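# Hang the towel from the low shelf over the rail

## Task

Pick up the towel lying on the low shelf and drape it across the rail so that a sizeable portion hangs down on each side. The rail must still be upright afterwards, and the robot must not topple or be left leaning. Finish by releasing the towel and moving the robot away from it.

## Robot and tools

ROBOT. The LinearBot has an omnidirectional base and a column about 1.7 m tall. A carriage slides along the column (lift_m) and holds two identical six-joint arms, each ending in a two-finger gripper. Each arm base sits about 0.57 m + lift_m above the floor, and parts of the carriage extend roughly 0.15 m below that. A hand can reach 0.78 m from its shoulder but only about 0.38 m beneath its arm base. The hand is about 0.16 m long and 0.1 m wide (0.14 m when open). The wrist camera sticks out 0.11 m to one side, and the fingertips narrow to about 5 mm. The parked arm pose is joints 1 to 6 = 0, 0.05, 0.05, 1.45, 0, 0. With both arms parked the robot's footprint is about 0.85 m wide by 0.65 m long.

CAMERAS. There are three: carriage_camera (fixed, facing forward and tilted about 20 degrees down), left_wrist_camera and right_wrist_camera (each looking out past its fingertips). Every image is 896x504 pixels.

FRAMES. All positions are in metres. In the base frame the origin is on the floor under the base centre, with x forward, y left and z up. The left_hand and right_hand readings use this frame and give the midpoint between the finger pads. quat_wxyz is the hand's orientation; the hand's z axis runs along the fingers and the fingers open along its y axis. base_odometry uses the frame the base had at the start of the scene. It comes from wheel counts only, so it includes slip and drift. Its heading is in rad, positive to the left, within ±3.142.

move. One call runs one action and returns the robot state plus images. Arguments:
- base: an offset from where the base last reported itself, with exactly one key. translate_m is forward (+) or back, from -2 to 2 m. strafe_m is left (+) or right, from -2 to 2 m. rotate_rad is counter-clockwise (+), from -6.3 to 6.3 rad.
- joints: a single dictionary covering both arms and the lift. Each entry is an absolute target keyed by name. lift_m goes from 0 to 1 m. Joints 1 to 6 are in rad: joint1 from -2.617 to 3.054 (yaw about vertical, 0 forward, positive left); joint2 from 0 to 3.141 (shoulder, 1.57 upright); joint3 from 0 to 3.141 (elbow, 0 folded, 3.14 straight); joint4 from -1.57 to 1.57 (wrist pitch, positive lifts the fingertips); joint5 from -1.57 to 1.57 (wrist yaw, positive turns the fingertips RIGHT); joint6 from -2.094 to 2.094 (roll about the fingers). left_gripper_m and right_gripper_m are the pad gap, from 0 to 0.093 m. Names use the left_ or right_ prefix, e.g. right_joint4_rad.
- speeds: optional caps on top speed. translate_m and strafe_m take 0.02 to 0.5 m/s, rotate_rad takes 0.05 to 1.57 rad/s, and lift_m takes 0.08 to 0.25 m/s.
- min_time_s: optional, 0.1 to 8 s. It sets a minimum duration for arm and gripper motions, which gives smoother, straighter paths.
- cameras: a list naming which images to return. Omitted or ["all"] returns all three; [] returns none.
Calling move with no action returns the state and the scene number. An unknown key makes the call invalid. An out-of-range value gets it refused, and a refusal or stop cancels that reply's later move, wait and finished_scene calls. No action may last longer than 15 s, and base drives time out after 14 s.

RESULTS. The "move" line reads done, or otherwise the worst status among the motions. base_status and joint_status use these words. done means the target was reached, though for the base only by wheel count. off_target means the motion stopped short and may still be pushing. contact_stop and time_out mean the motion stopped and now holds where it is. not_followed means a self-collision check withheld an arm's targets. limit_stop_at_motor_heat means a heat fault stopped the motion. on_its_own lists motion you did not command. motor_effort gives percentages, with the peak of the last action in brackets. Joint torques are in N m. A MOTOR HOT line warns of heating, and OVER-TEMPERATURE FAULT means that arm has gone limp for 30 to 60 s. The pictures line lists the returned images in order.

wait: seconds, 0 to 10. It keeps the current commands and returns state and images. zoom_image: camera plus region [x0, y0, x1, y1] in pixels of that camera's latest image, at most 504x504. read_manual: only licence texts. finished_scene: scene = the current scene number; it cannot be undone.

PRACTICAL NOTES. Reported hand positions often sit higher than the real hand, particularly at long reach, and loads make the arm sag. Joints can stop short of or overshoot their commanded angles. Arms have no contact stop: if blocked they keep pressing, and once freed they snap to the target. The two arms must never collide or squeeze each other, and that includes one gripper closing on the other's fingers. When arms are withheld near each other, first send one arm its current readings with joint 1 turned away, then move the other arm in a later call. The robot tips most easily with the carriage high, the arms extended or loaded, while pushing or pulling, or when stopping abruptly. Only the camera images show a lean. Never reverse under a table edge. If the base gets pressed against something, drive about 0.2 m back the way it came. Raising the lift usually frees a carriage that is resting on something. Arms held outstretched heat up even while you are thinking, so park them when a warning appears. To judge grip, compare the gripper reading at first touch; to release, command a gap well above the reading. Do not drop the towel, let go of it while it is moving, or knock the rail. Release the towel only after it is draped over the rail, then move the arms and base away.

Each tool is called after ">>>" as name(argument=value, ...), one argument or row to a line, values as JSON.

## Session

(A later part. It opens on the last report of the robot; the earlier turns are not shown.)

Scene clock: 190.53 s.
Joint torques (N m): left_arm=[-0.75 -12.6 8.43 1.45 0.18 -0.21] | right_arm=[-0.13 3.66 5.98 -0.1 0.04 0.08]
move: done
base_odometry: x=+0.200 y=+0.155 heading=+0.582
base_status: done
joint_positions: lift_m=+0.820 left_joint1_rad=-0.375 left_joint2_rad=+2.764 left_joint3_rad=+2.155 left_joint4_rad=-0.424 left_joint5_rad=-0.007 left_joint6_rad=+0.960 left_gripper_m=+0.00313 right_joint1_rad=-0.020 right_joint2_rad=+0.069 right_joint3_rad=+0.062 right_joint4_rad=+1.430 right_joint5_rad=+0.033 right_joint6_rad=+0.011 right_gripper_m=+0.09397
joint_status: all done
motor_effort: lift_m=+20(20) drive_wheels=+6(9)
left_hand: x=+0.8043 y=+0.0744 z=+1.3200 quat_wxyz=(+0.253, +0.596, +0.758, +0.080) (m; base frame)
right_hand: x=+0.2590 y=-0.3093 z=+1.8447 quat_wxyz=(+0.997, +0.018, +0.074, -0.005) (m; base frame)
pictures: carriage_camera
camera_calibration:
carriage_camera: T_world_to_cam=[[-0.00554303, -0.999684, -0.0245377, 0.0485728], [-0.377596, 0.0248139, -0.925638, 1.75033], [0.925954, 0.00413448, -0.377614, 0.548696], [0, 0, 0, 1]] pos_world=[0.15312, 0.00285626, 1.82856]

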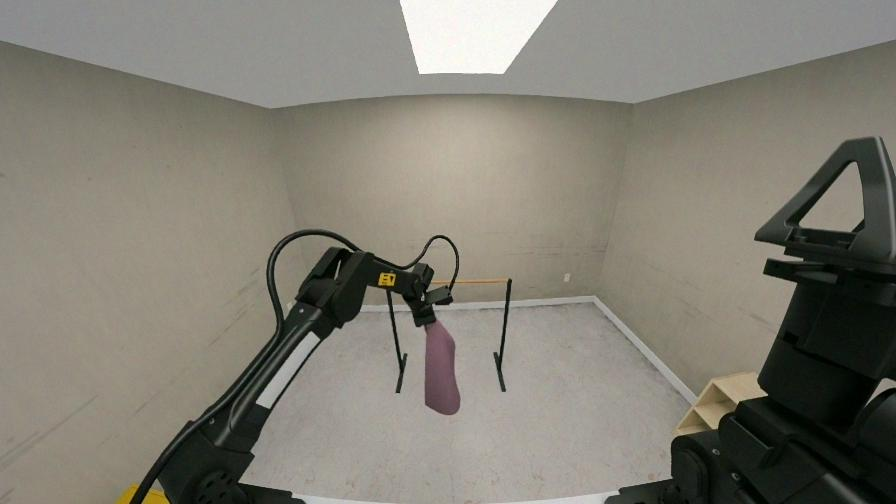

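>>> move(
  base={"translate_m": 0.65},
  speeds={"translate_m": 0.25},
  cameras=["carriage_camera"],
)

>>> zoom_image(
  camera="carriage_camera",
  region=[330, 280, 580, 500],
)

Scene clock: 200.93 s.
Joint torques (N m): left_arm=[-0.58 -12.68 8.38 1.5 0.17 -0.21] | right_arm=[-0.2 3.7 5.97 -0.14 0.04 0.07]
move: done
base_odometry: x=+0.744 y=+0.512 heading=+0.581
base_status: done
joint_positions: lift_m=+0.820 left_joint1_rad=-0.377 left_joint2_rad=+2.764 left_joint3_rad=+2.155 left_joint4_rad=-0.430 left_joint5_rad=-0.007 left_joint6_rad=+0.960 left_gripper_m=+0.00313 right_joint1_rad=-0.020 right_joint2_rad=+0.069 right_joint3_rad=+0.062 right_joint4_rad=+1.430 right_joint5_rad=+0.033 right_joint6_rad=+0.011 right_gripper_m=+0.09397
joint_status: not commanded
motor_effort: lift_m=+20(20) drive_wheels=+5(12)
left_hand: x=+0.8028 y=+0.0737 z=+1.3193 quat_wxyz=(+0.251, +0.597, +0.758, +0.079) (m; base frame)
right_hand: x=+0.2589 y=-0.3093 z=+1.8447 quat_wxyz=(+0.997, +0.018, +0.073, -0.005) (m; base frame)
pictures: carriage_camera
camera_calibration:
carriage_camera: T_world_to_cam=[[-0.00554303, -0.999684, -0.0245377, 0.0485728], [-0.377596, 0.0248139, -0.925638, 1.75033], [0.925954, 0.00413448, -0.377614, 0.548696], [0, 0, 0, 1]] pos_world=[0.15312, 0.00285626, 1.82856]

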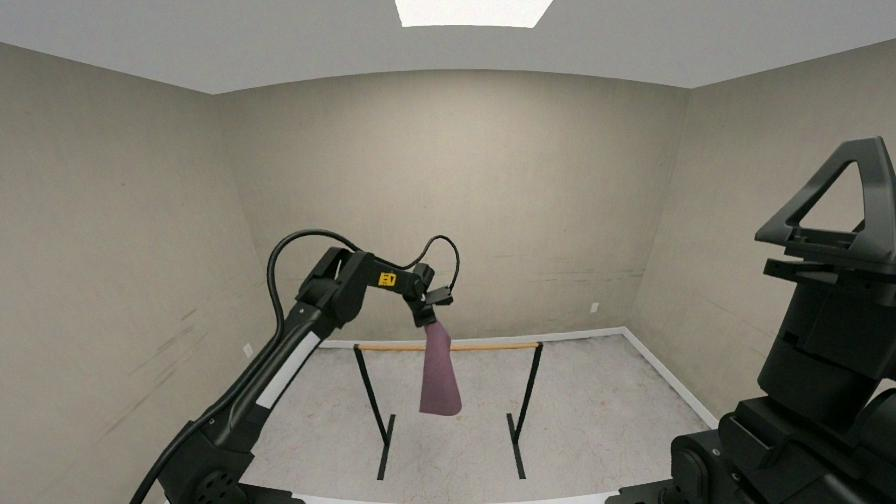

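Scaled by 2.016 from the camera's 896x504 image, which has a finer 1280x720 frame.

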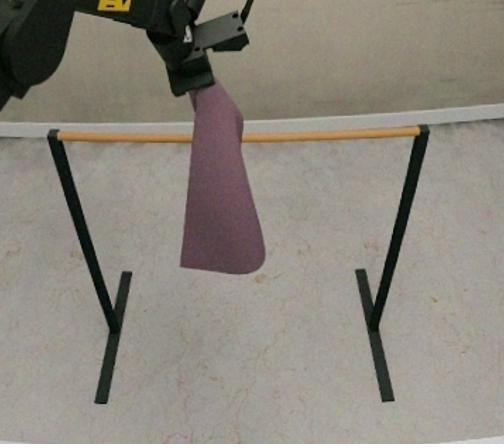

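>>> move(
  base={"translate_m": 0.18},
  joints={"lift_m": 0.765},
  speeds={"translate_m": 0.12, "lift_m": 0.1},
  cameras=["carriage_camera"],
)

>>> move(
  base={"translate_m": 0.25},
  joints={"lift_m": 0.62},
  speeds={"translate_m": 0.1, "lift_m": 0.08},
  cameras=["carriage_camera"],
)

>>> zoom_image(
  camera="carriage_camera",
  region=[330, 280, 580, 500],
)

Scene clock: 210.37 s.
Joint torques (N m): left_arm=[-0.29 -13.46 7.77 1.55 0.16 -0.18] | right_arm=[-0.16 3.75 6.06 -0.05 0.03 0.05]
move: done
base_odometry: x=+0.894 y=+0.610 heading=+0.581
base_status: done
joint_positions: lift_m=+0.765 left_joint1_rad=-0.380 left_joint2_rad=+2.774 left_joint3_rad=+2.163 left_joint4_rad=-0.435 left_joint5_rad=-0.007 left_joint6_rad=+0.960 left_gripper_m=+0.00313 right_joint1_rad=-0.020 right_joint2_rad=+0.069 right_joint3_rad=+0.062 right_joint4_rad=+1.431 right_joint5_rad=+0.033 right_joint6_rad=+0.011 right_gripper_m=+0.09397
joint_status: all done
motor_effort: lift_m=+20(20) drive_wheels=-4(13)
left_hand: x=+0.8014 y=+0.0722 z=+1.2607 quat_wxyz=(+0.248, +0.599, +0.758, +0.077) (m; base frame)
right_hand: x=+0.2588 y=-0.3093 z=+1.7897 quat_wxyz=(+0.997, +0.018, +0.073, -0.005) (m; base frame)
pictures: carriage_camera
camera_calibration:
carriage_camera: T_world_to_cam=[[-0.00554303, -0.999684, -0.0245377, 0.0472232], [-0.377596, 0.0248139, -0.925638, 1.69942], [0.925954, 0.00413448, -0.377614, 0.527927], [0, 0, 0, 1]] pos_world=[0.15312, 0.00285626, 1.77356]

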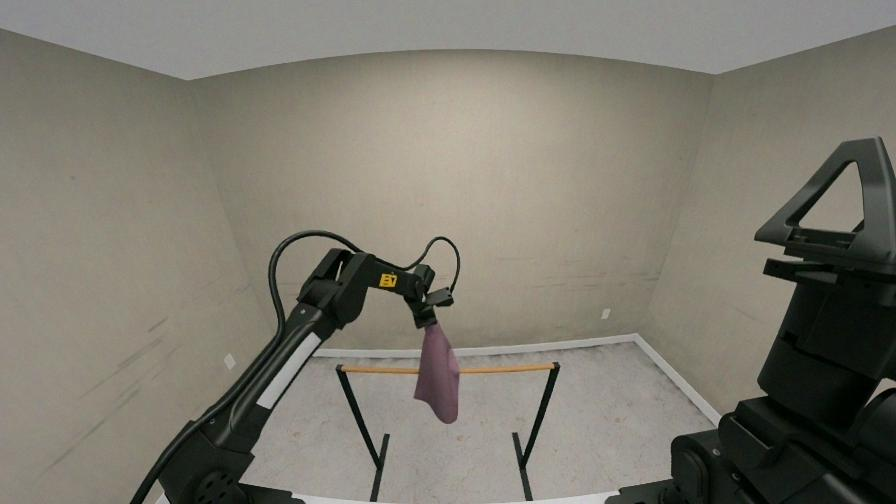

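Scene clock: 213.67 s.
Joint torques (N m): left_arm=[-0.21 -13.67 7.61 1.61 0.16 -0.2] | right_arm=[-0.21 3.73 5.93 -0.1 0.04 0.06]
move: done
base_odometry: x=+1.104 y=+0.747 heading=+0.580
base_status: done
joint_positions: lift_m=+0.620 left_joint1_rad=-0.382 left_joint2_rad=+2.776 left_joint3_rad=+2.165 left_joint4_rad=-0.441 left_joint5_rad=-0.007 left_joint6_rad=+0.959 left_gripper_m=+0.00313 right_joint1_rad=-0.020 right_joint2_rad=+0.069 right_joint3_rad=+0.062 right_joint4_rad=+1.431 right_joint5_rad=+0.033 right_joint6_rad=+0.011 right_gripper_m=+0.09397
joint_status: all done
motor_effort: lift_m=+20(20) drive_wheels=+5(13)
left_hand: x=+0.8001 y=+0.0717 z=+1.1144 quat_wxyz=(+0.245, +0.600, +0.758, +0.076) (m; base frame)
right_hand: x=+0.2588 y=-0.3093 z=+1.6447 quat_wxyz=(+0.997, +0.018, +0.073, -0.005) (m; base frame)
pictures: carriage_camera
camera_calibration:
carriage_camera: T_world_to_cam=[[-0.00554303, -0.999684, -0.0245377, 0.0436628], [-0.377596, 0.0248139, -0.925638, 1.56511], [0.925954, 0.00413448, -0.377614, 0.473135], [0, 0, 0, 1]] pos_world=[0.15312, 0.00285626, 1.62846]

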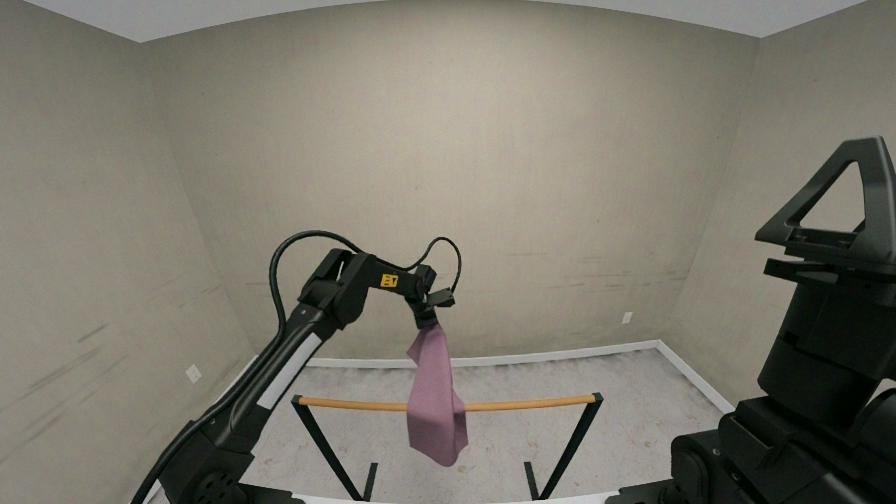

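Scaled by 2.016 from the camera's 896x504 image, which has a finer 1280x720 frame.

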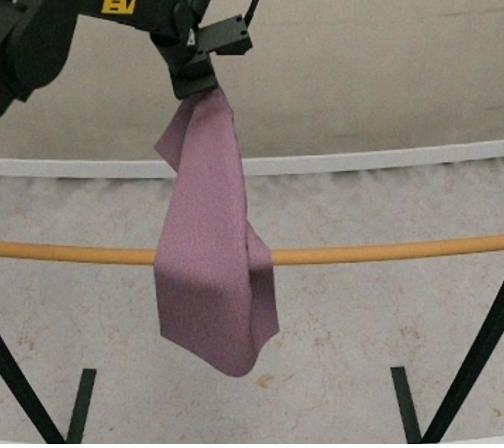

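>>> move(
  base={"translate_m": 0.035},
  speeds={"translate_m": 0.06},
  cameras=["carriage_camera"],
)

>>> zoom_image(
  camera="carriage_camera",
  region=[330, 280, 580, 500],
)

>>> move(
  base={"translate_m": -0.085},
  joints={"lift_m": 0.44},
  speeds={"translate_m": 0.05, "lift_m": 0.1},
  cameras=["carriage_camera"],
)

>>> zoom_image(
  camera="carriage_camera",
  region=[330, 280, 580, 500],
)

Scene clock: 220.43 s.
Joint torques (N m): left_arm=[-0.08 -13.78 7.58 1.61 0.17 -0.22] | right_arm=[-0.16 3.58 6.26 -0.06 0.06 0.06]
move: done
base_odometry: x=+1.133 y=+0.766 heading=+0.579
base_status: done
joint_positions: lift_m=+0.620 left_joint1_rad=-0.383 left_joint2_rad=+2.776 left_joint3_rad=+2.165 left_joint4_rad=-0.442 left_joint5_rad=-0.006 left_joint6_rad=+0.959 left_gripper_m=+0.00313 right_joint1_rad=-0.020 right_joint2_rad=+0.069 right_joint3_rad=+0.062 right_joint4_rad=+1.431 right_joint5_rad=+0.033 right_joint6_rad=+0.011 right_gripper_m=+0.09397
joint_status: not commanded
motor_effort: lift_m=+20(20) drive_wheels=-4(12)
left_hand: x=+0.7996 y=+0.0710 z=+1.1143 quat_wxyz=(+0.245, +0.600, +0.758, +0.076) (m; base frame)
right_hand: x=+0.2587 y=-0.3093 z=+1.6447 quat_wxyz=(+0.997, +0.018, +0.073, -0.005) (m; base frame)
pictures: carriage_camera
camera_calibration:
carriage_camera: T_world_to_cam=[[-0.00554303, -0.999684, -0.0245377, 0.0436628], [-0.377596, 0.0248139, -0.925638, 1.56511], [0.925954, 0.00413448, -0.377614, 0.473135], [0, 0, 0, 1]] pos_world=[0.15312, 0.00285626, 1.62846]

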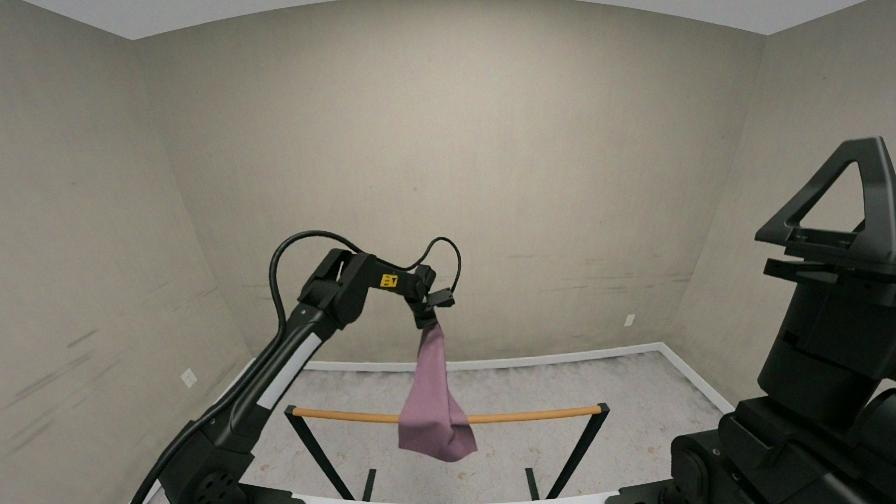

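Scaled by 2.016 from the camera's 896x504 image, which has a finer 1280x720 frame.

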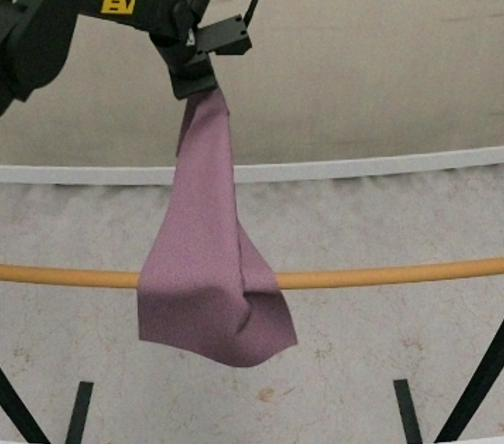

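Scene clock: 222.67 s.
Joint torques (N m): left_arm=[-0.01 -13.96 7.23 1.58 0.16 -0.21] | right_arm=[-0.28 3.73 5.98 -0.1 0.04 0.07]
move: done
base_odometry: x=+1.062 y=+0.720 heading=+0.580
base_status: done
joint_positions: lift_m=+0.440 left_joint1_rad=-0.383 left_joint2_rad=+2.778 left_joint3_rad=+2.170 left_joint4_rad=-0.441 left_joint5_rad=-0.006 left_joint6_rad=+0.959 left_gripper_m=+0.00313 right_joint1_rad=-0.020 right_joint2_rad=+0.069 right_joint3_rad=+0.062 right_joint4_rad=+1.431 right_joint5_rad=+0.033 right_joint6_rad=+0.011 right_gripper_m=+0.09397
joint_status: all done
motor_effort: lift_m=+20(21) drive_wheels=-5(10)
left_hand: x=+0.8004 y=+0.0706 z=+0.9344 quat_wxyz=(+0.246, +0.600, +0.757, +0.076) (m; base frame)
right_hand: x=+0.2587 y=-0.3093 z=+1.4647 quat_wxyz=(+0.997, +0.018, +0.073, -0.005) (m; base frame)
pictures: carriage_camera
camera_calibration:
carriage_camera: T_world_to_cam=[[-0.00554303, -0.999684, -0.0245377, 0.039246], [-0.377596, 0.0248139, -0.925638, 1.3985], [0.925954, 0.00413448, -0.377614, 0.405165], [0, 0, 0, 1]] pos_world=[0.15312, 0.00285626, 1.44846]

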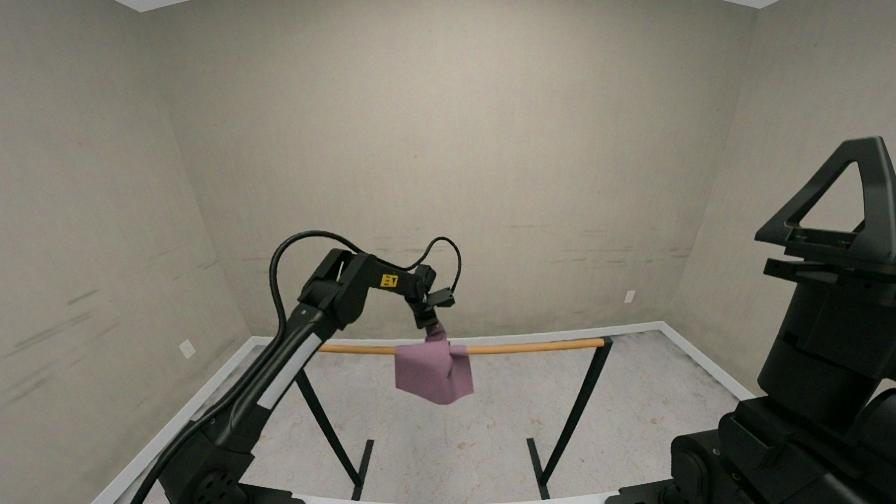

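Scaled by 2.016 from the camera's 896x504 image, which has a finer 1280x720 frame.

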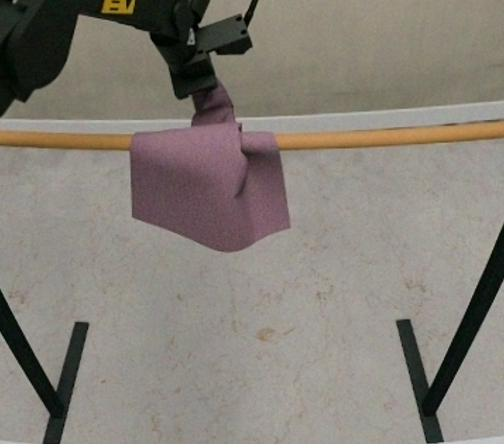

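>>> move(
  base={"translate_m": -0.37},
  joints={"lift_m": 0.8},
  speeds={"translate_m": 0.1, "lift_m": 0.14},
  cameras=["carriage_camera"],
)

>>> zoom_image(
  camera="carriage_camera",
  region=[330, 280, 580, 500],
)

Scene clock: 260.17 s.
Joint torques (N m): left_arm=[-0.23 -14.16 7.06 1.58 0.17 -0.2] | right_arm=[-0.2 3.79 6.08 -0.14 0.04 0.06]
move: done
base_odometry: x=+0.753 y=+0.517 heading=+0.580
base_status: done
joint_positions: lift_m=+0.800 left_joint1_rad=-0.381 left_joint2_rad=+2.781 left_joint3_rad=+2.171 left_joint4_rad=-0.440 left_joint5_rad=-0.006 left_joint6_rad=+0.958 left_gripper_m=+0.00313 right_joint1_rad=-0.020 right_joint2_rad=+0.069 right_joint3_rad=+0.062 right_joint4_rad=+1.430 right_joint5_rad=+0.033 right_joint6_rad=+0.011 right_gripper_m=+0.09397
joint_status: all done
motor_effort: lift_m=+25(30) drive_wheels=+2(14)
left_hand: x=+0.8011 y=+0.0719 z=+1.2930 quat_wxyz=(+0.246, +0.599, +0.758, +0.076) (m; base frame)
right_hand: x=+0.2589 y=-0.3093 z=+1.8241 quat_wxyz=(+0.997, +0.018, +0.073, -0.005) (m; base frame)
pictures: carriage_camera
camera_calibration:
carriage_camera: T_world_to_cam=[[-0.00554303, -0.999684, -0.0245377, 0.0480673], [-0.377596, 0.0248139, -0.925638, 1.73127], [0.925954, 0.00413448, -0.377614, 0.540917], [0, 0, 0, 1]] pos_world=[0.15312, 0.00285626, 1.80796]

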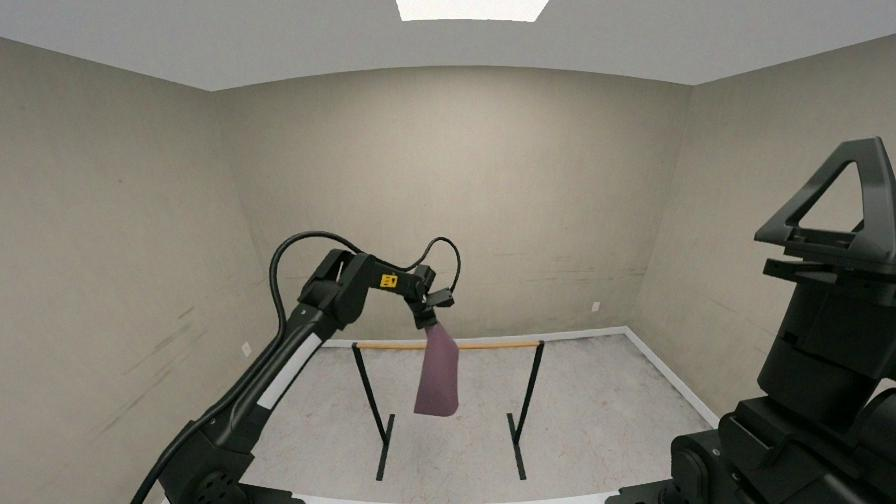

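Scaled by 2.016 from the camera's 896x504 image, which has a finer 1280x720 frame.

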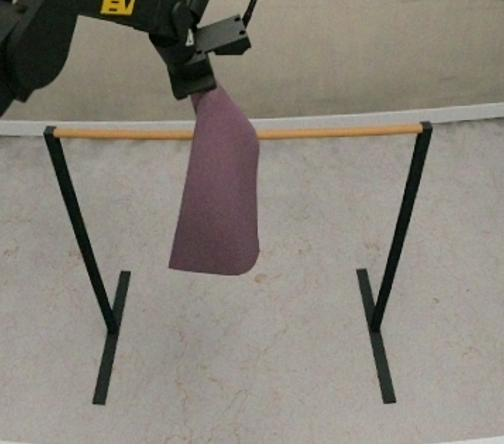

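>>> move(
  base={"translate_m": 0.175},
  joints={"lift_m": 0.72},
  speeds={"translate_m": 0.11, "lift_m": 0.12},
  cameras=[],
)

>>> move(
  base={"translate_m": 0.2},
  joints={"lift_m": 0.6},
  speeds={"translate_m": 0.1, "lift_m": 0.08},
  cameras=["carriage_camera"],
)

>>> zoom_image(
  camera="carriage_camera",
  region=[330, 280, 580, 500],
)

Scene clock: 267.27 s.
Joint torques (N m): left_arm=[-0.16 -14.56 7.01 1.64 0.15 -0.2] | right_arm=[-0.21 3.64 6.05 -0.06 0.02 0.06]
move: done
base_odometry: x=+0.899 y=+0.613 heading=+0.579
base_status: done
joint_positions: lift_m=+0.720 left_joint1_rad=-0.382 left_joint2_rad=+2.784 left_joint3_rad=+2.172 left_joint4_rad=-0.444 left_joint5_rad=-0.006 left_joint6_rad=+0.958 left_gripper_m=+0.00313 right_joint1_rad=-0.020 right_joint2_rad=+0.069 right_joint3_rad=+0.063 right_joint4_rad=+1.431 right_joint5_rad=+0.033 right_joint6_rad=+0.011 right_gripper_m=+0.09397
joint_status: all done
motor_effort: lift_m=+20(20) drive_wheels=-5(10)
left_hand: x=+0.7997 y=+0.0717 z=+1.2117 quat_wxyz=(+0.243, +0.600, +0.759, +0.075) (m; base frame)
right_hand: x=+0.2587 y=-0.3093 z=+1.7448 quat_wxyz=(+0.997, +0.018, +0.073, -0.005) (m; base frame)
pictures: none
No camera images: "cameras" was empty.

Scene clock: 270.07 s.
Joint torques (N m): left_arm=[-0.09 -14.46 6.95 1.65 0.15 -0.19] | right_arm=[-0.23 3.59 6 -0.1 0.04 0.07]
move: done
base_odometry: x=+1.067 y=+0.722 heading=+0.578
base_status: done
joint_positions: lift_m=+0.600 left_joint1_rad=-0.383 left_joint2_rad=+2.784 left_joint3_rad=+2.172 left_joint4_rad=-0.448 left_joint5_rad=-0.006 left_joint6_rad=+0.958 left_gripper_m=+0.00313 right_joint1_rad=-0.020 right_joint2_rad=+0.069 right_joint3_rad=+0.063 right_joint4_rad=+1.431 right_joint5_rad=+0.033 right_joint6_rad=+0.011 right_gripper_m=+0.09397
joint_status: all done
motor_effort: lift_m=+20(21) drive_wheels=+5(14)
left_hand: x=+0.7985 y=+0.0713 z=+1.0910 quat_wxyz=(+0.241, +0.601, +0.759, +0.074) (m; base frame)
right_hand: x=+0.2586 y=-0.3093 z=+1.6248 quat_wxyz=(+0.997, +0.018, +0.073, -0.005) (m; base frame)
pictures: carriage_camera
camera_calibration:
carriage_camera: T_world_to_cam=[[-0.00554303, -0.999684, -0.0245377, 0.0431745], [-0.377596, 0.0248139, -0.925638, 1.54669], [0.925954, 0.00413448, -0.377614, 0.465621], [0, 0, 0, 1]] pos_world=[0.15312, 0.00285626, 1.60856]

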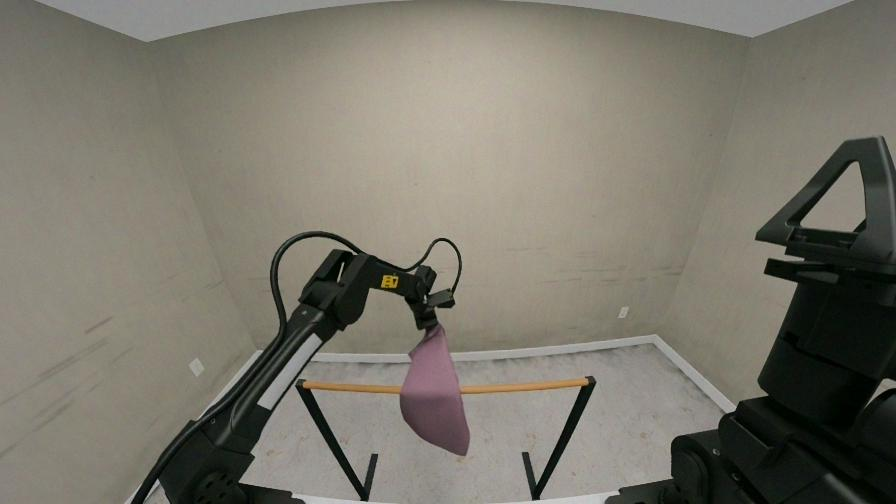

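Scaled by 2.016 from the camera's 896x504 image, which has a finer 1280x720 frame.

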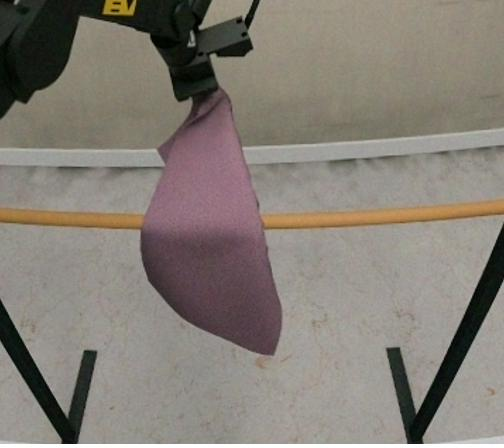

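>>> move(
  base={"translate_m": 0.035},
  speeds={"translate_m": 0.06},
  cameras=["carriage_camera"],
)

>>> zoom_image(
  camera="carriage_camera",
  region=[330, 280, 580, 500],
)

Scene clock: 275.80 s.
Joint torques (N m): left_arm=[0.09 -14.48 6.99 1.66 0.15 -0.2] | right_arm=[-0.13 3.63 5.86 -0.09 0.03 0.05]
move: done
base_odometry: x=+1.096 y=+0.741 heading=+0.577
base_status: done
joint_positions: lift_m=+0.600 left_joint1_rad=-0.384 left_joint2_rad=+2.784 left_joint3_rad=+2.172 left_joint4_rad=-0.448 left_joint5_rad=-0.005 left_joint6_rad=+0.958 left_gripper_m=+0.00313 right_joint1_rad=-0.020 right_joint2_rad=+0.069 right_joint3_rad=+0.063 right_joint4_rad=+1.431 right_joint5_rad=+0.033 right_joint6_rad=+0.011 right_gripper_m=+0.09397
joint_status: not commanded
motor_effort: lift_m=+20(20) drive_wheels=-4(13)
left_hand: x=+0.7982 y=+0.0705 z=+1.0910 quat_wxyz=(+0.241, +0.601, +0.758, +0.074) (m; base frame)
right_hand: x=+0.2585 y=-0.3093 z=+1.6249 quat_wxyz=(+0.997, +0.018, +0.073, -0.005) (m; base frame)
pictures: carriage_camera
camera_calibration:
carriage_camera: T_world_to_cam=[[-0.00554303, -0.999684, -0.0245377, 0.0431745], [-0.377596, 0.0248139, -0.925638, 1.54669], [0.925954, 0.00413448, -0.377614, 0.465621], [0, 0, 0, 1]] pos_world=[0.15312, 0.00285626, 1.60856]

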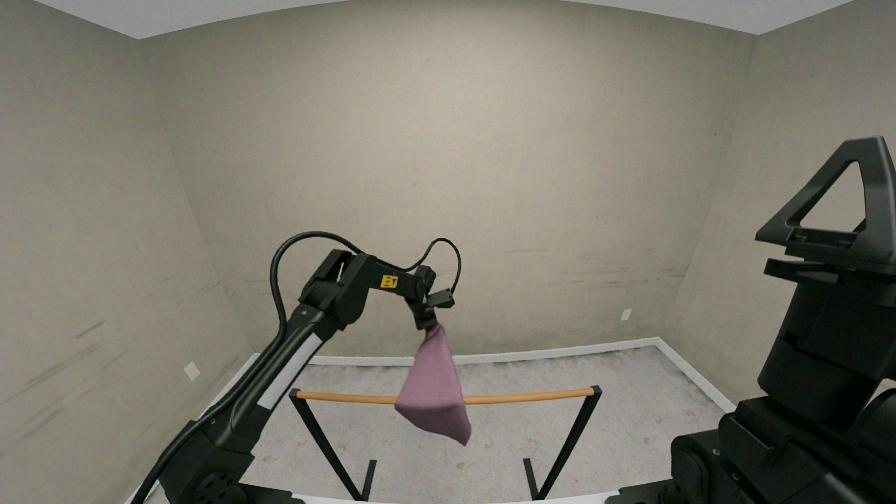

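Scaled by 2.016 from the camera's 896x504 image, which has a finer 1280x720 frame.

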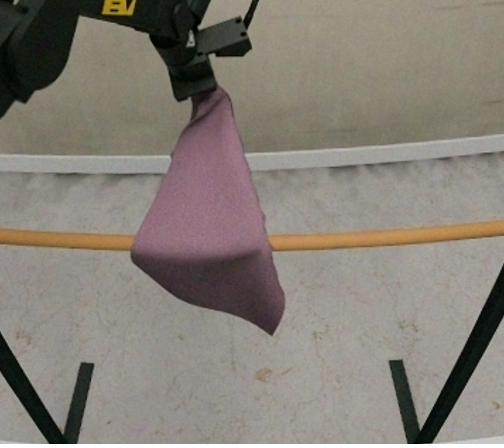

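>>> wait(
  seconds=0.3,
  cameras=["carriage_camera"],
)

>>> zoom_image(
  camera="carriage_camera",
  region=[330, 280, 580, 500],
)

Scene clock: 280.47 s.
Joint torques (N m): left_arm=[0.05 -14.54 6.94 1.66 0.15 -0.18] | right_arm=[-0.14 3.73 6.04 -0.11 0.04 0.06]
base_odometry: x=+1.096 y=+0.741 heading=+0.577
base_status: done
joint_positions: lift_m=+0.600 left_joint1_rad=-0.384 left_joint2_rad=+2.784 left_joint3_rad=+2.172 left_joint4_rad=-0.448 left_joint5_rad=-0.005 left_joint6_rad=+0.958 left_gripper_m=+0.00313 right_joint1_rad=-0.020 right_joint2_rad=+0.069 right_joint3_rad=+0.063 right_joint4_rad=+1.431 right_joint5_rad=+0.033 right_joint6_rad=+0.011 right_gripper_m=+0.09397
joint_status: not commanded
motor_effort: lift_m=+20(20) drive_wheels=-4(13)
left_hand: x=+0.7982 y=+0.0705 z=+1.0910 quat_wxyz=(+0.241, +0.601, +0.758, +0.074) (m; base frame)
right_hand: x=+0.2585 y=-0.3093 z=+1.6249 quat_wxyz=(+0.997, +0.018, +0.073, -0.005) (m; base frame)
wait: 0.30 s; at rest from the start
pictures: carriage_camera
camera_calibration:
carriage_camera: T_world_to_cam=[[-0.00554303, -0.999684, -0.0245377, 0.0431745], [-0.377596, 0.0248139, -0.925638, 1.54669], [0.925954, 0.00413448, -0.377614, 0.465621], [0, 0, 0, 1]] pos_world=[0.15312, 0.00285626, 1.60856]

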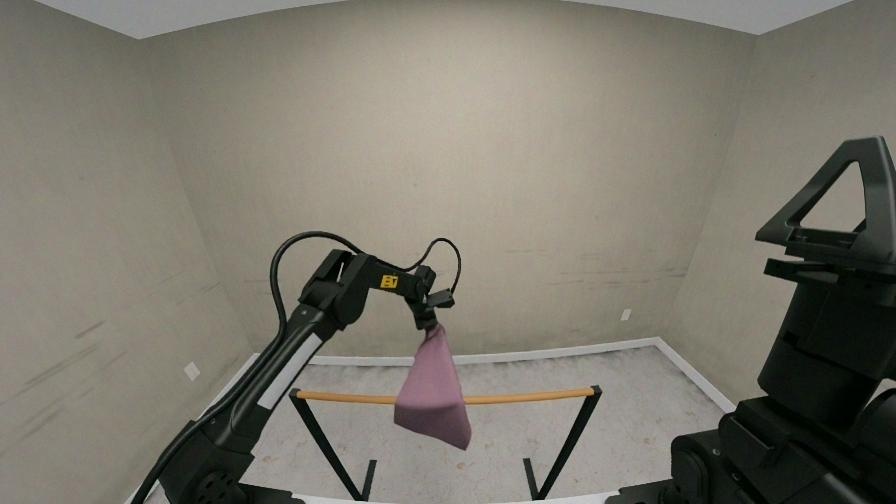

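Scaled by 2.016 from the camera's 896x504 image, which has a finer 1280x720 frame.

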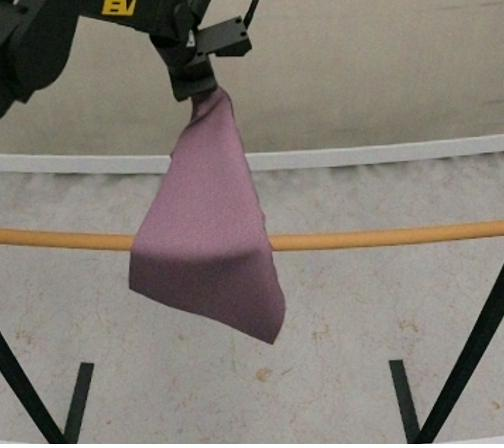

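>>> move(
  base={"translate_m": -0.04},
  joints={"lift_m": 0.385},
  speeds={"translate_m": 0.03, "lift_m": 0.12},
  cameras=["carriage_camera"],
)

>>> zoom_image(
  camera="carriage_camera",
  region=[330, 260, 580, 480],
)

Scene clock: 292.77 s.
Joint torques (N m): left_arm=[0.05 -14.53 6.76 1.64 0.13 -0.2] | right_arm=[-0.16 3.7 6 -0.12 0.04 0.05]
move: done
base_odometry: x=+1.063 y=+0.719 heading=+0.577
base_status: done
joint_positions: lift_m=+0.385 left_joint1_rad=-0.384 left_joint2_rad=+2.784 left_joint3_rad=+2.173 left_joint4_rad=-0.444 left_joint5_rad=-0.005 left_joint6_rad=+0.958 left_gripper_m=+0.00313 right_joint1_rad=-0.020 right_joint2_rad=+0.069 right_joint3_rad=+0.063 right_joint4_rad=+1.431 right_joint5_rad=+0.033 right_joint6_rad=+0.011 right_gripper_m=+0.09397
joint_status: all done
motor_effort: lift_m=+20(20) drive_wheels=+0(10)
left_hand: x=+0.7995 y=+0.0700 z=+0.8771 quat_wxyz=(+0.244, +0.601, +0.758, +0.075) (m; base frame)
right_hand: x=+0.2585 y=-0.3093 z=+1.4099 quat_wxyz=(+0.997, +0.018, +0.073, -0.005) (m; base frame)
pictures: carriage_camera
camera_calibration:
carriage_camera: T_world_to_cam=[[-0.00554303, -0.999684, -0.0245377, 0.0378989], [-0.377596, 0.0248139, -0.925638, 1.34768], [0.925954, 0.00413448, -0.377614, 0.384434], [0, 0, 0, 1]] pos_world=[0.15312, 0.00285626, 1.39356]

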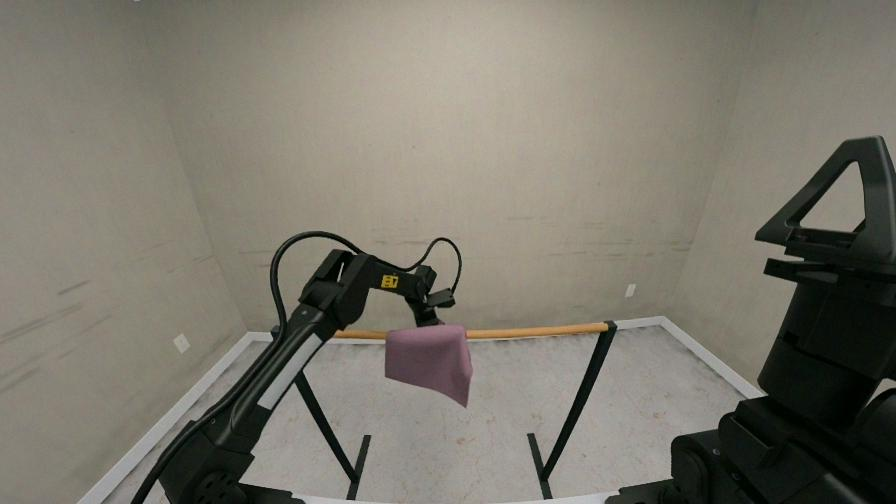

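Scaled by 2.016 from the camera's 896x504 image, which has a finer 1280x720 frame.

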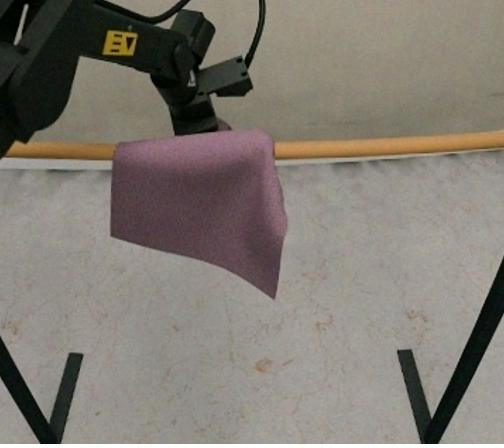

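>>> move(
  joints={"left_gripper_m": 0.05},
  min_time_s=1.5,
  cameras=["carriage_camera", "left_wrist_camera"],
)

>>> zoom_image(
  camera="carriage_camera",
  region=[330, 260, 580, 480],
)

Scene clock: 299.13 s.
Joint torques (N m): left_arm=[0.09 -14.45 6.9 1.63 0.14 -0.21] | right_arm=[-0.16 3.71 5.96 -0.11 0.04 0.07]
move: done
base_odometry: x=+1.063 y=+0.719 heading=+0.577
base_status: not commanded
joint_positions: lift_m=+0.385 left_joint1_rad=-0.384 left_joint2_rad=+2.784 left_joint3_rad=+2.173 left_joint4_rad=-0.444 left_joint5_rad=-0.005 left_joint6_rad=+0.958 left_gripper_m=+0.04992 right_joint1_rad=-0.020 right_joint2_rad=+0.069 right_joint3_rad=+0.063 right_joint4_rad=+1.431 right_joint5_rad=+0.033 right_joint6_rad=+0.011 right_gripper_m=+0.09397
joint_status: all done
motor_effort: lift_m=+20(20) drive_wheels=+1(1)
left_hand: x=+0.7995 y=+0.0700 z=+0.8771 quat_wxyz=(+0.244, +0.601, +0.758, +0.075) (m; base frame)
right_hand: x=+0.2585 y=-0.3093 z=+1.4099 quat_wxyz=(+0.997, +0.018, +0.073, -0.005) (m; base frame)
pictures: carriage_camera, left_wrist_camera
camera_calibration:
carriage_camera: T_world_to_cam=[[-0.00554303, -0.999684, -0.0245377, 0.0378989], [-0.377596, 0.0248139, -0.925638, 1.34768], [0.925954, 0.00413448, -0.377614, 0.384434], [0, 0, 0, 1]] pos_world=[0.15312, 0.00285626, 1.39356]
left_wrist_camera: T_world_to_cam=[[-0.886505, -0.241887, -0.39446, 1.07035], [-0.373037, 0.877987, 0.299969, -0.0243415], [0.273772, 0.413072, -0.868573, 0.634808], [0, 0, 0, 1]] pos_world=[0.765997, 0.0180535, 0.980889]

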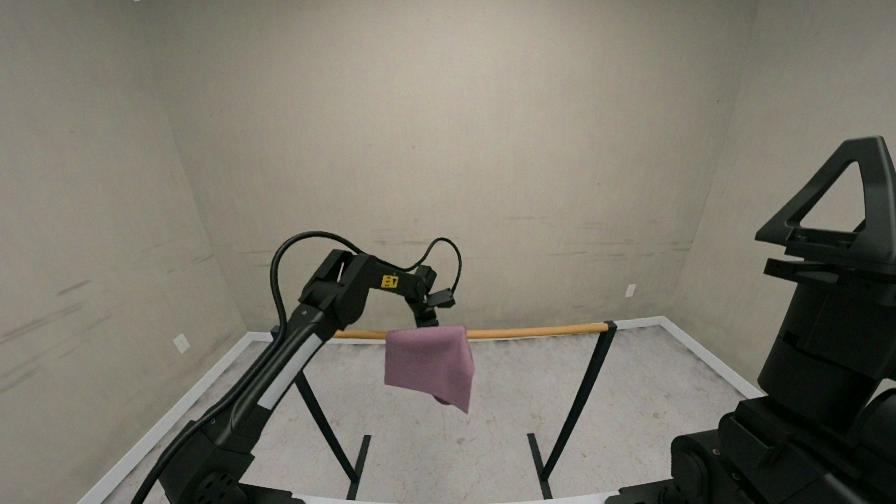

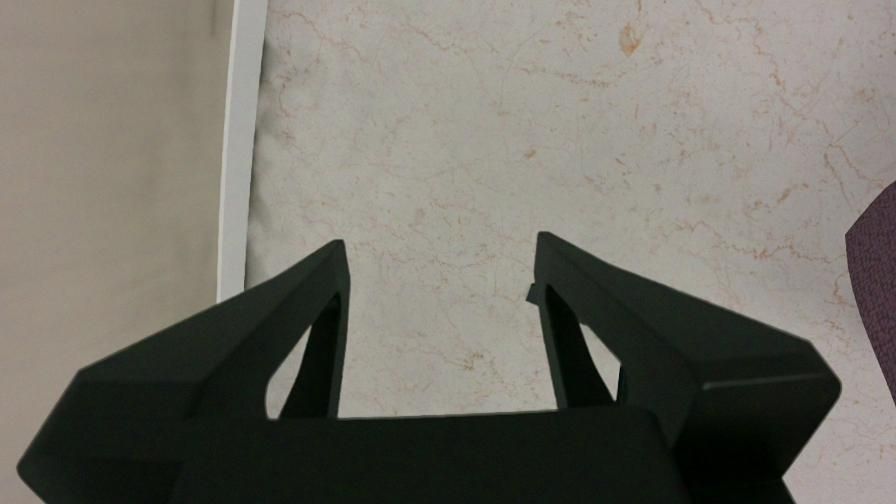

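Scaled by 2.016 from the camera's 896x504 image, which has a finer 1280x720 frame.

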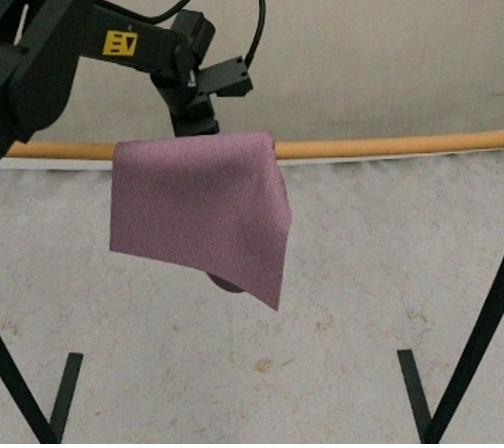

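>>> move(
  joints={"lift_m": 0.74},
  speeds={"lift_m": 0.15},
  cameras=["carriage_camera", "left_wrist_camera"],
)

>>> zoom_image(
  camera="carriage_camera",
  region=[330, 280, 580, 500],
)

Scene clock: 303.97 s.
Joint torques (N m): left_arm=[0.02 -14.5 6.91 1.59 0.15 -0.17] | right_arm=[-0.21 3.58 5.94 -0.16 0.04 0.05]
move: done
base_odometry: x=+1.063 y=+0.719 heading=+0.577
base_status: not commanded
joint_positions: lift_m=+0.740 left_joint1_rad=-0.384 left_joint2_rad=+2.785 left_joint3_rad=+2.174 left_joint4_rad=-0.440 left_joint5_rad=-0.005 left_joint6_rad=+0.958 left_gripper_m=+0.04993 right_joint1_rad=-0.020 right_joint2_rad=+0.069 right_joint3_rad=+0.063 right_joint4_rad=+1.431 right_joint5_rad=+0.033 right_joint6_rad=+0.011 right_gripper_m=+0.09397
joint_status: all done
motor_effort: lift_m=+24(30) drive_wheels=+1(1)
left_hand: x=+0.8001 y=+0.0698 z=+1.2314 quat_wxyz=(+0.245, +0.600, +0.757, +0.075) (m; base frame)
right_hand: x=+0.2585 y=-0.3093 z=+1.7643 quat_wxyz=(+0.997, +0.018, +0.073, -0.005) (m; base frame)
pictures: carriage_camera, left_wrist_camera
camera_calibration:
carriage_camera: T_world_to_cam=[[-0.00554303, -0.999684, -0.0245377, 0.046595], [-0.377596, 0.0248139, -0.925638, 1.67573], [0.925954, 0.00413448, -0.377614, 0.51826], [0, 0, 0, 1]] pos_world=[0.15312, 0.00285626, 1.74796]
left_wrist_camera: T_world_to_cam=[[-0.885336, -0.242661, -0.396606, 1.21233], [-0.374123, 0.87827, 0.297782, -0.126667], [0.276067, 0.412017, -0.868348, 0.940456], [0, 0, 0, 1]] pos_world=[0.766303, 0.0179499, 1.33518]

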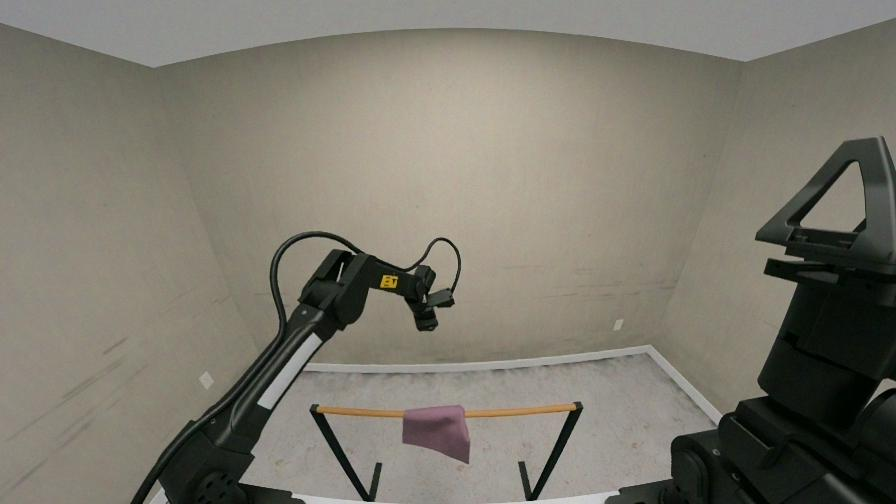

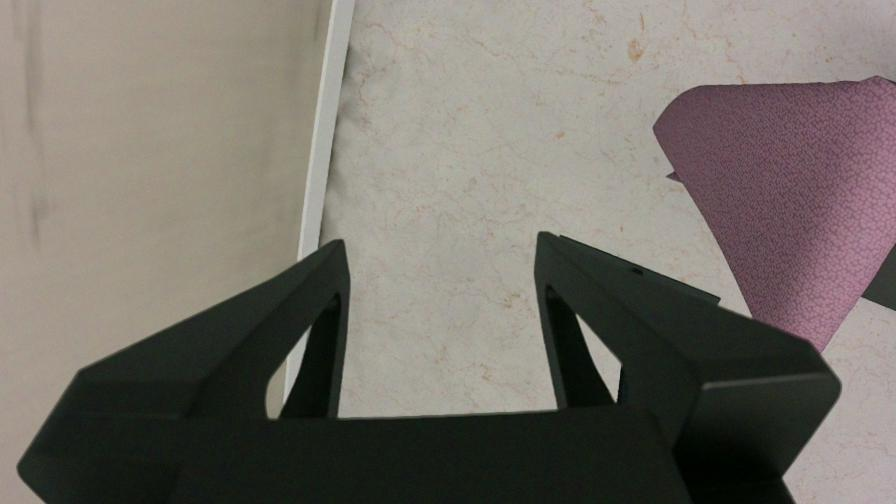

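Scaled by 2.016 from the camera's 896x504 image, which has a finer 1280x720 frame.

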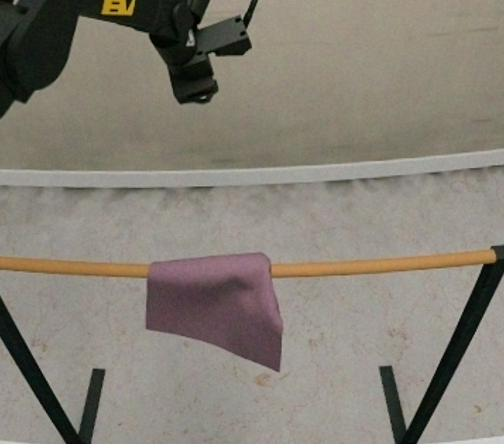

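>>> move(
  base={"translate_m": -0.6},
  speeds={"translate_m": 0.25},
  cameras=[],
)

>>> move(
  joints={"left_joint1_rad": 0, "left_joint2_rad": 0.05, "left_joint3_rad": 0.05, "left_joint4_rad": 1.45, "left_joint5_rad": 0, "left_joint6_rad": 0, "lift_m": 0.4},
  min_time_s=2.5,
  cameras=["carriage_camera"],
)

>>> zoom_image(
  camera="carriage_camera",
  region=[340, 220, 560, 440],
)

Scene clock: 311.77 s.
Joint torques (N m): left_arm=[-0.12 -14.67 6.9 1.59 0.14 -0.17] | right_arm=[-0.18 3.71 6.16 -0.14 0.04 0.07]
move: done
base_odometry: x=+0.560 y=+0.391 heading=+0.577
base_status: done
joint_positions: lift_m=+0.740 left_joint1_rad=-0.382 left_joint2_rad=+2.785 left_joint3_rad=+2.174 left_joint4_rad=-0.440 left_joint5_rad=-0.005 left_joint6_rad=+0.958 left_gripper_m=+0.04993 right_joint1_rad=-0.020 right_joint2_rad=+0.069 right_joint3_rad=+0.063 right_joint4_rad=+1.431 right_joint5_rad=+0.033 right_joint6_rad=+0.011 right_gripper_m=+0.09397
joint_status: not commanded
motor_effort: lift_m=+24(25) drive_wheels=-1(13)
left_hand: x=+0.8006 y=+0.0709 z=+1.2314 quat_wxyz=(+0.245, +0.600, +0.758, +0.075) (m; base frame)
right_hand: x=+0.2587 y=-0.3093 z=+1.7642 quat_wxyz=(+0.997, +0.018, +0.073, -0.005) (m; base frame)
pictures: none
No camera images: "cameras" was empty.

Scene clock: 314.63 s.
Joint torques (N m): left_arm=[0.25 2.63 4.78 0.14 0.08 -0.18] | right_arm=[-0.24 3.73 6.04 -0.12 0.04 0.06]
move: done
base_odometry: x=+0.560 y=+0.391 heading=+0.577
base_status: not commanded
joint_positions: lift_m=+0.400 left_joint1_rad=-0.006 left_joint2_rad=+0.060 left_joint3_rad=+0.058 left_joint4_rad=+1.429 left_joint5_rad=-0.005 left_joint6_rad=+0.010 left_gripper_m=+0.04993 right_joint1_rad=-0.020 right_joint2_rad=+0.069 right_joint3_rad=+0.063 right_joint4_rad=+1.431 right_joint5_rad=+0.033 right_joint6_rad=+0.011 right_gripper_m=+0.09397
joint_status: all done
motor_effort: lift_m=+19(20) drive_wheels=+0(2)
left_hand: x=+0.2580 y=+0.3036 z=+1.4236 quat_wxyz=(+0.997, -0.002, +0.072, +0.002) (m; base frame)
right_hand: x=+0.2587 y=-0.3093 z=+1.4249 quat_wxyz=(+0.997, +0.018, +0.073, -0.005) (m; base frame)
pictures: carriage_camera
camera_calibration:
carriage_camera: T_world_to_cam=[[-0.00554303, -0.999684, -0.0245377, 0.038267], [-0.377596, 0.0248139, -0.925638, 1.36157], [0.925954, 0.00413448, -0.377614, 0.390098], [0, 0, 0, 1]] pos_world=[0.15312, 0.00285626, 1.40856]

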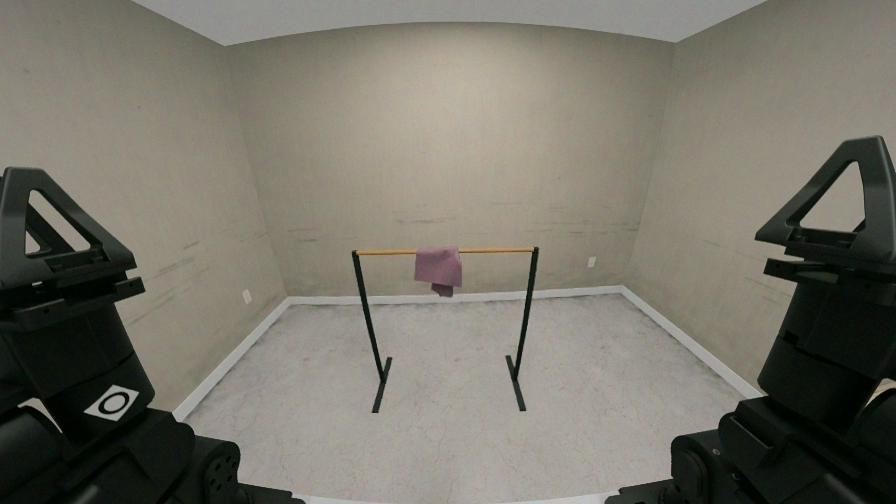

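Scaled by 2.291 from the camera's 896x504 image, which has a finer 1280x720 frame.

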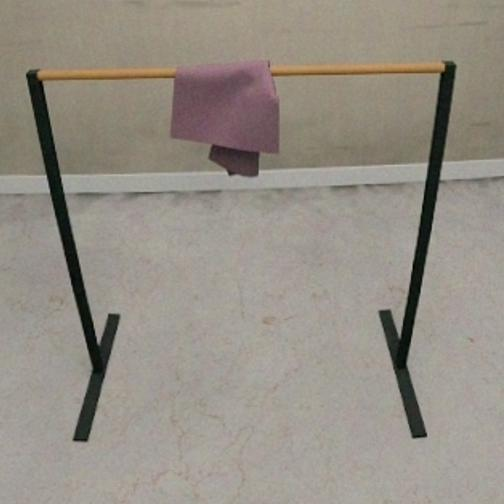

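>>> finished_scene(
  scene=2,
)

The scene is finished: the task was done.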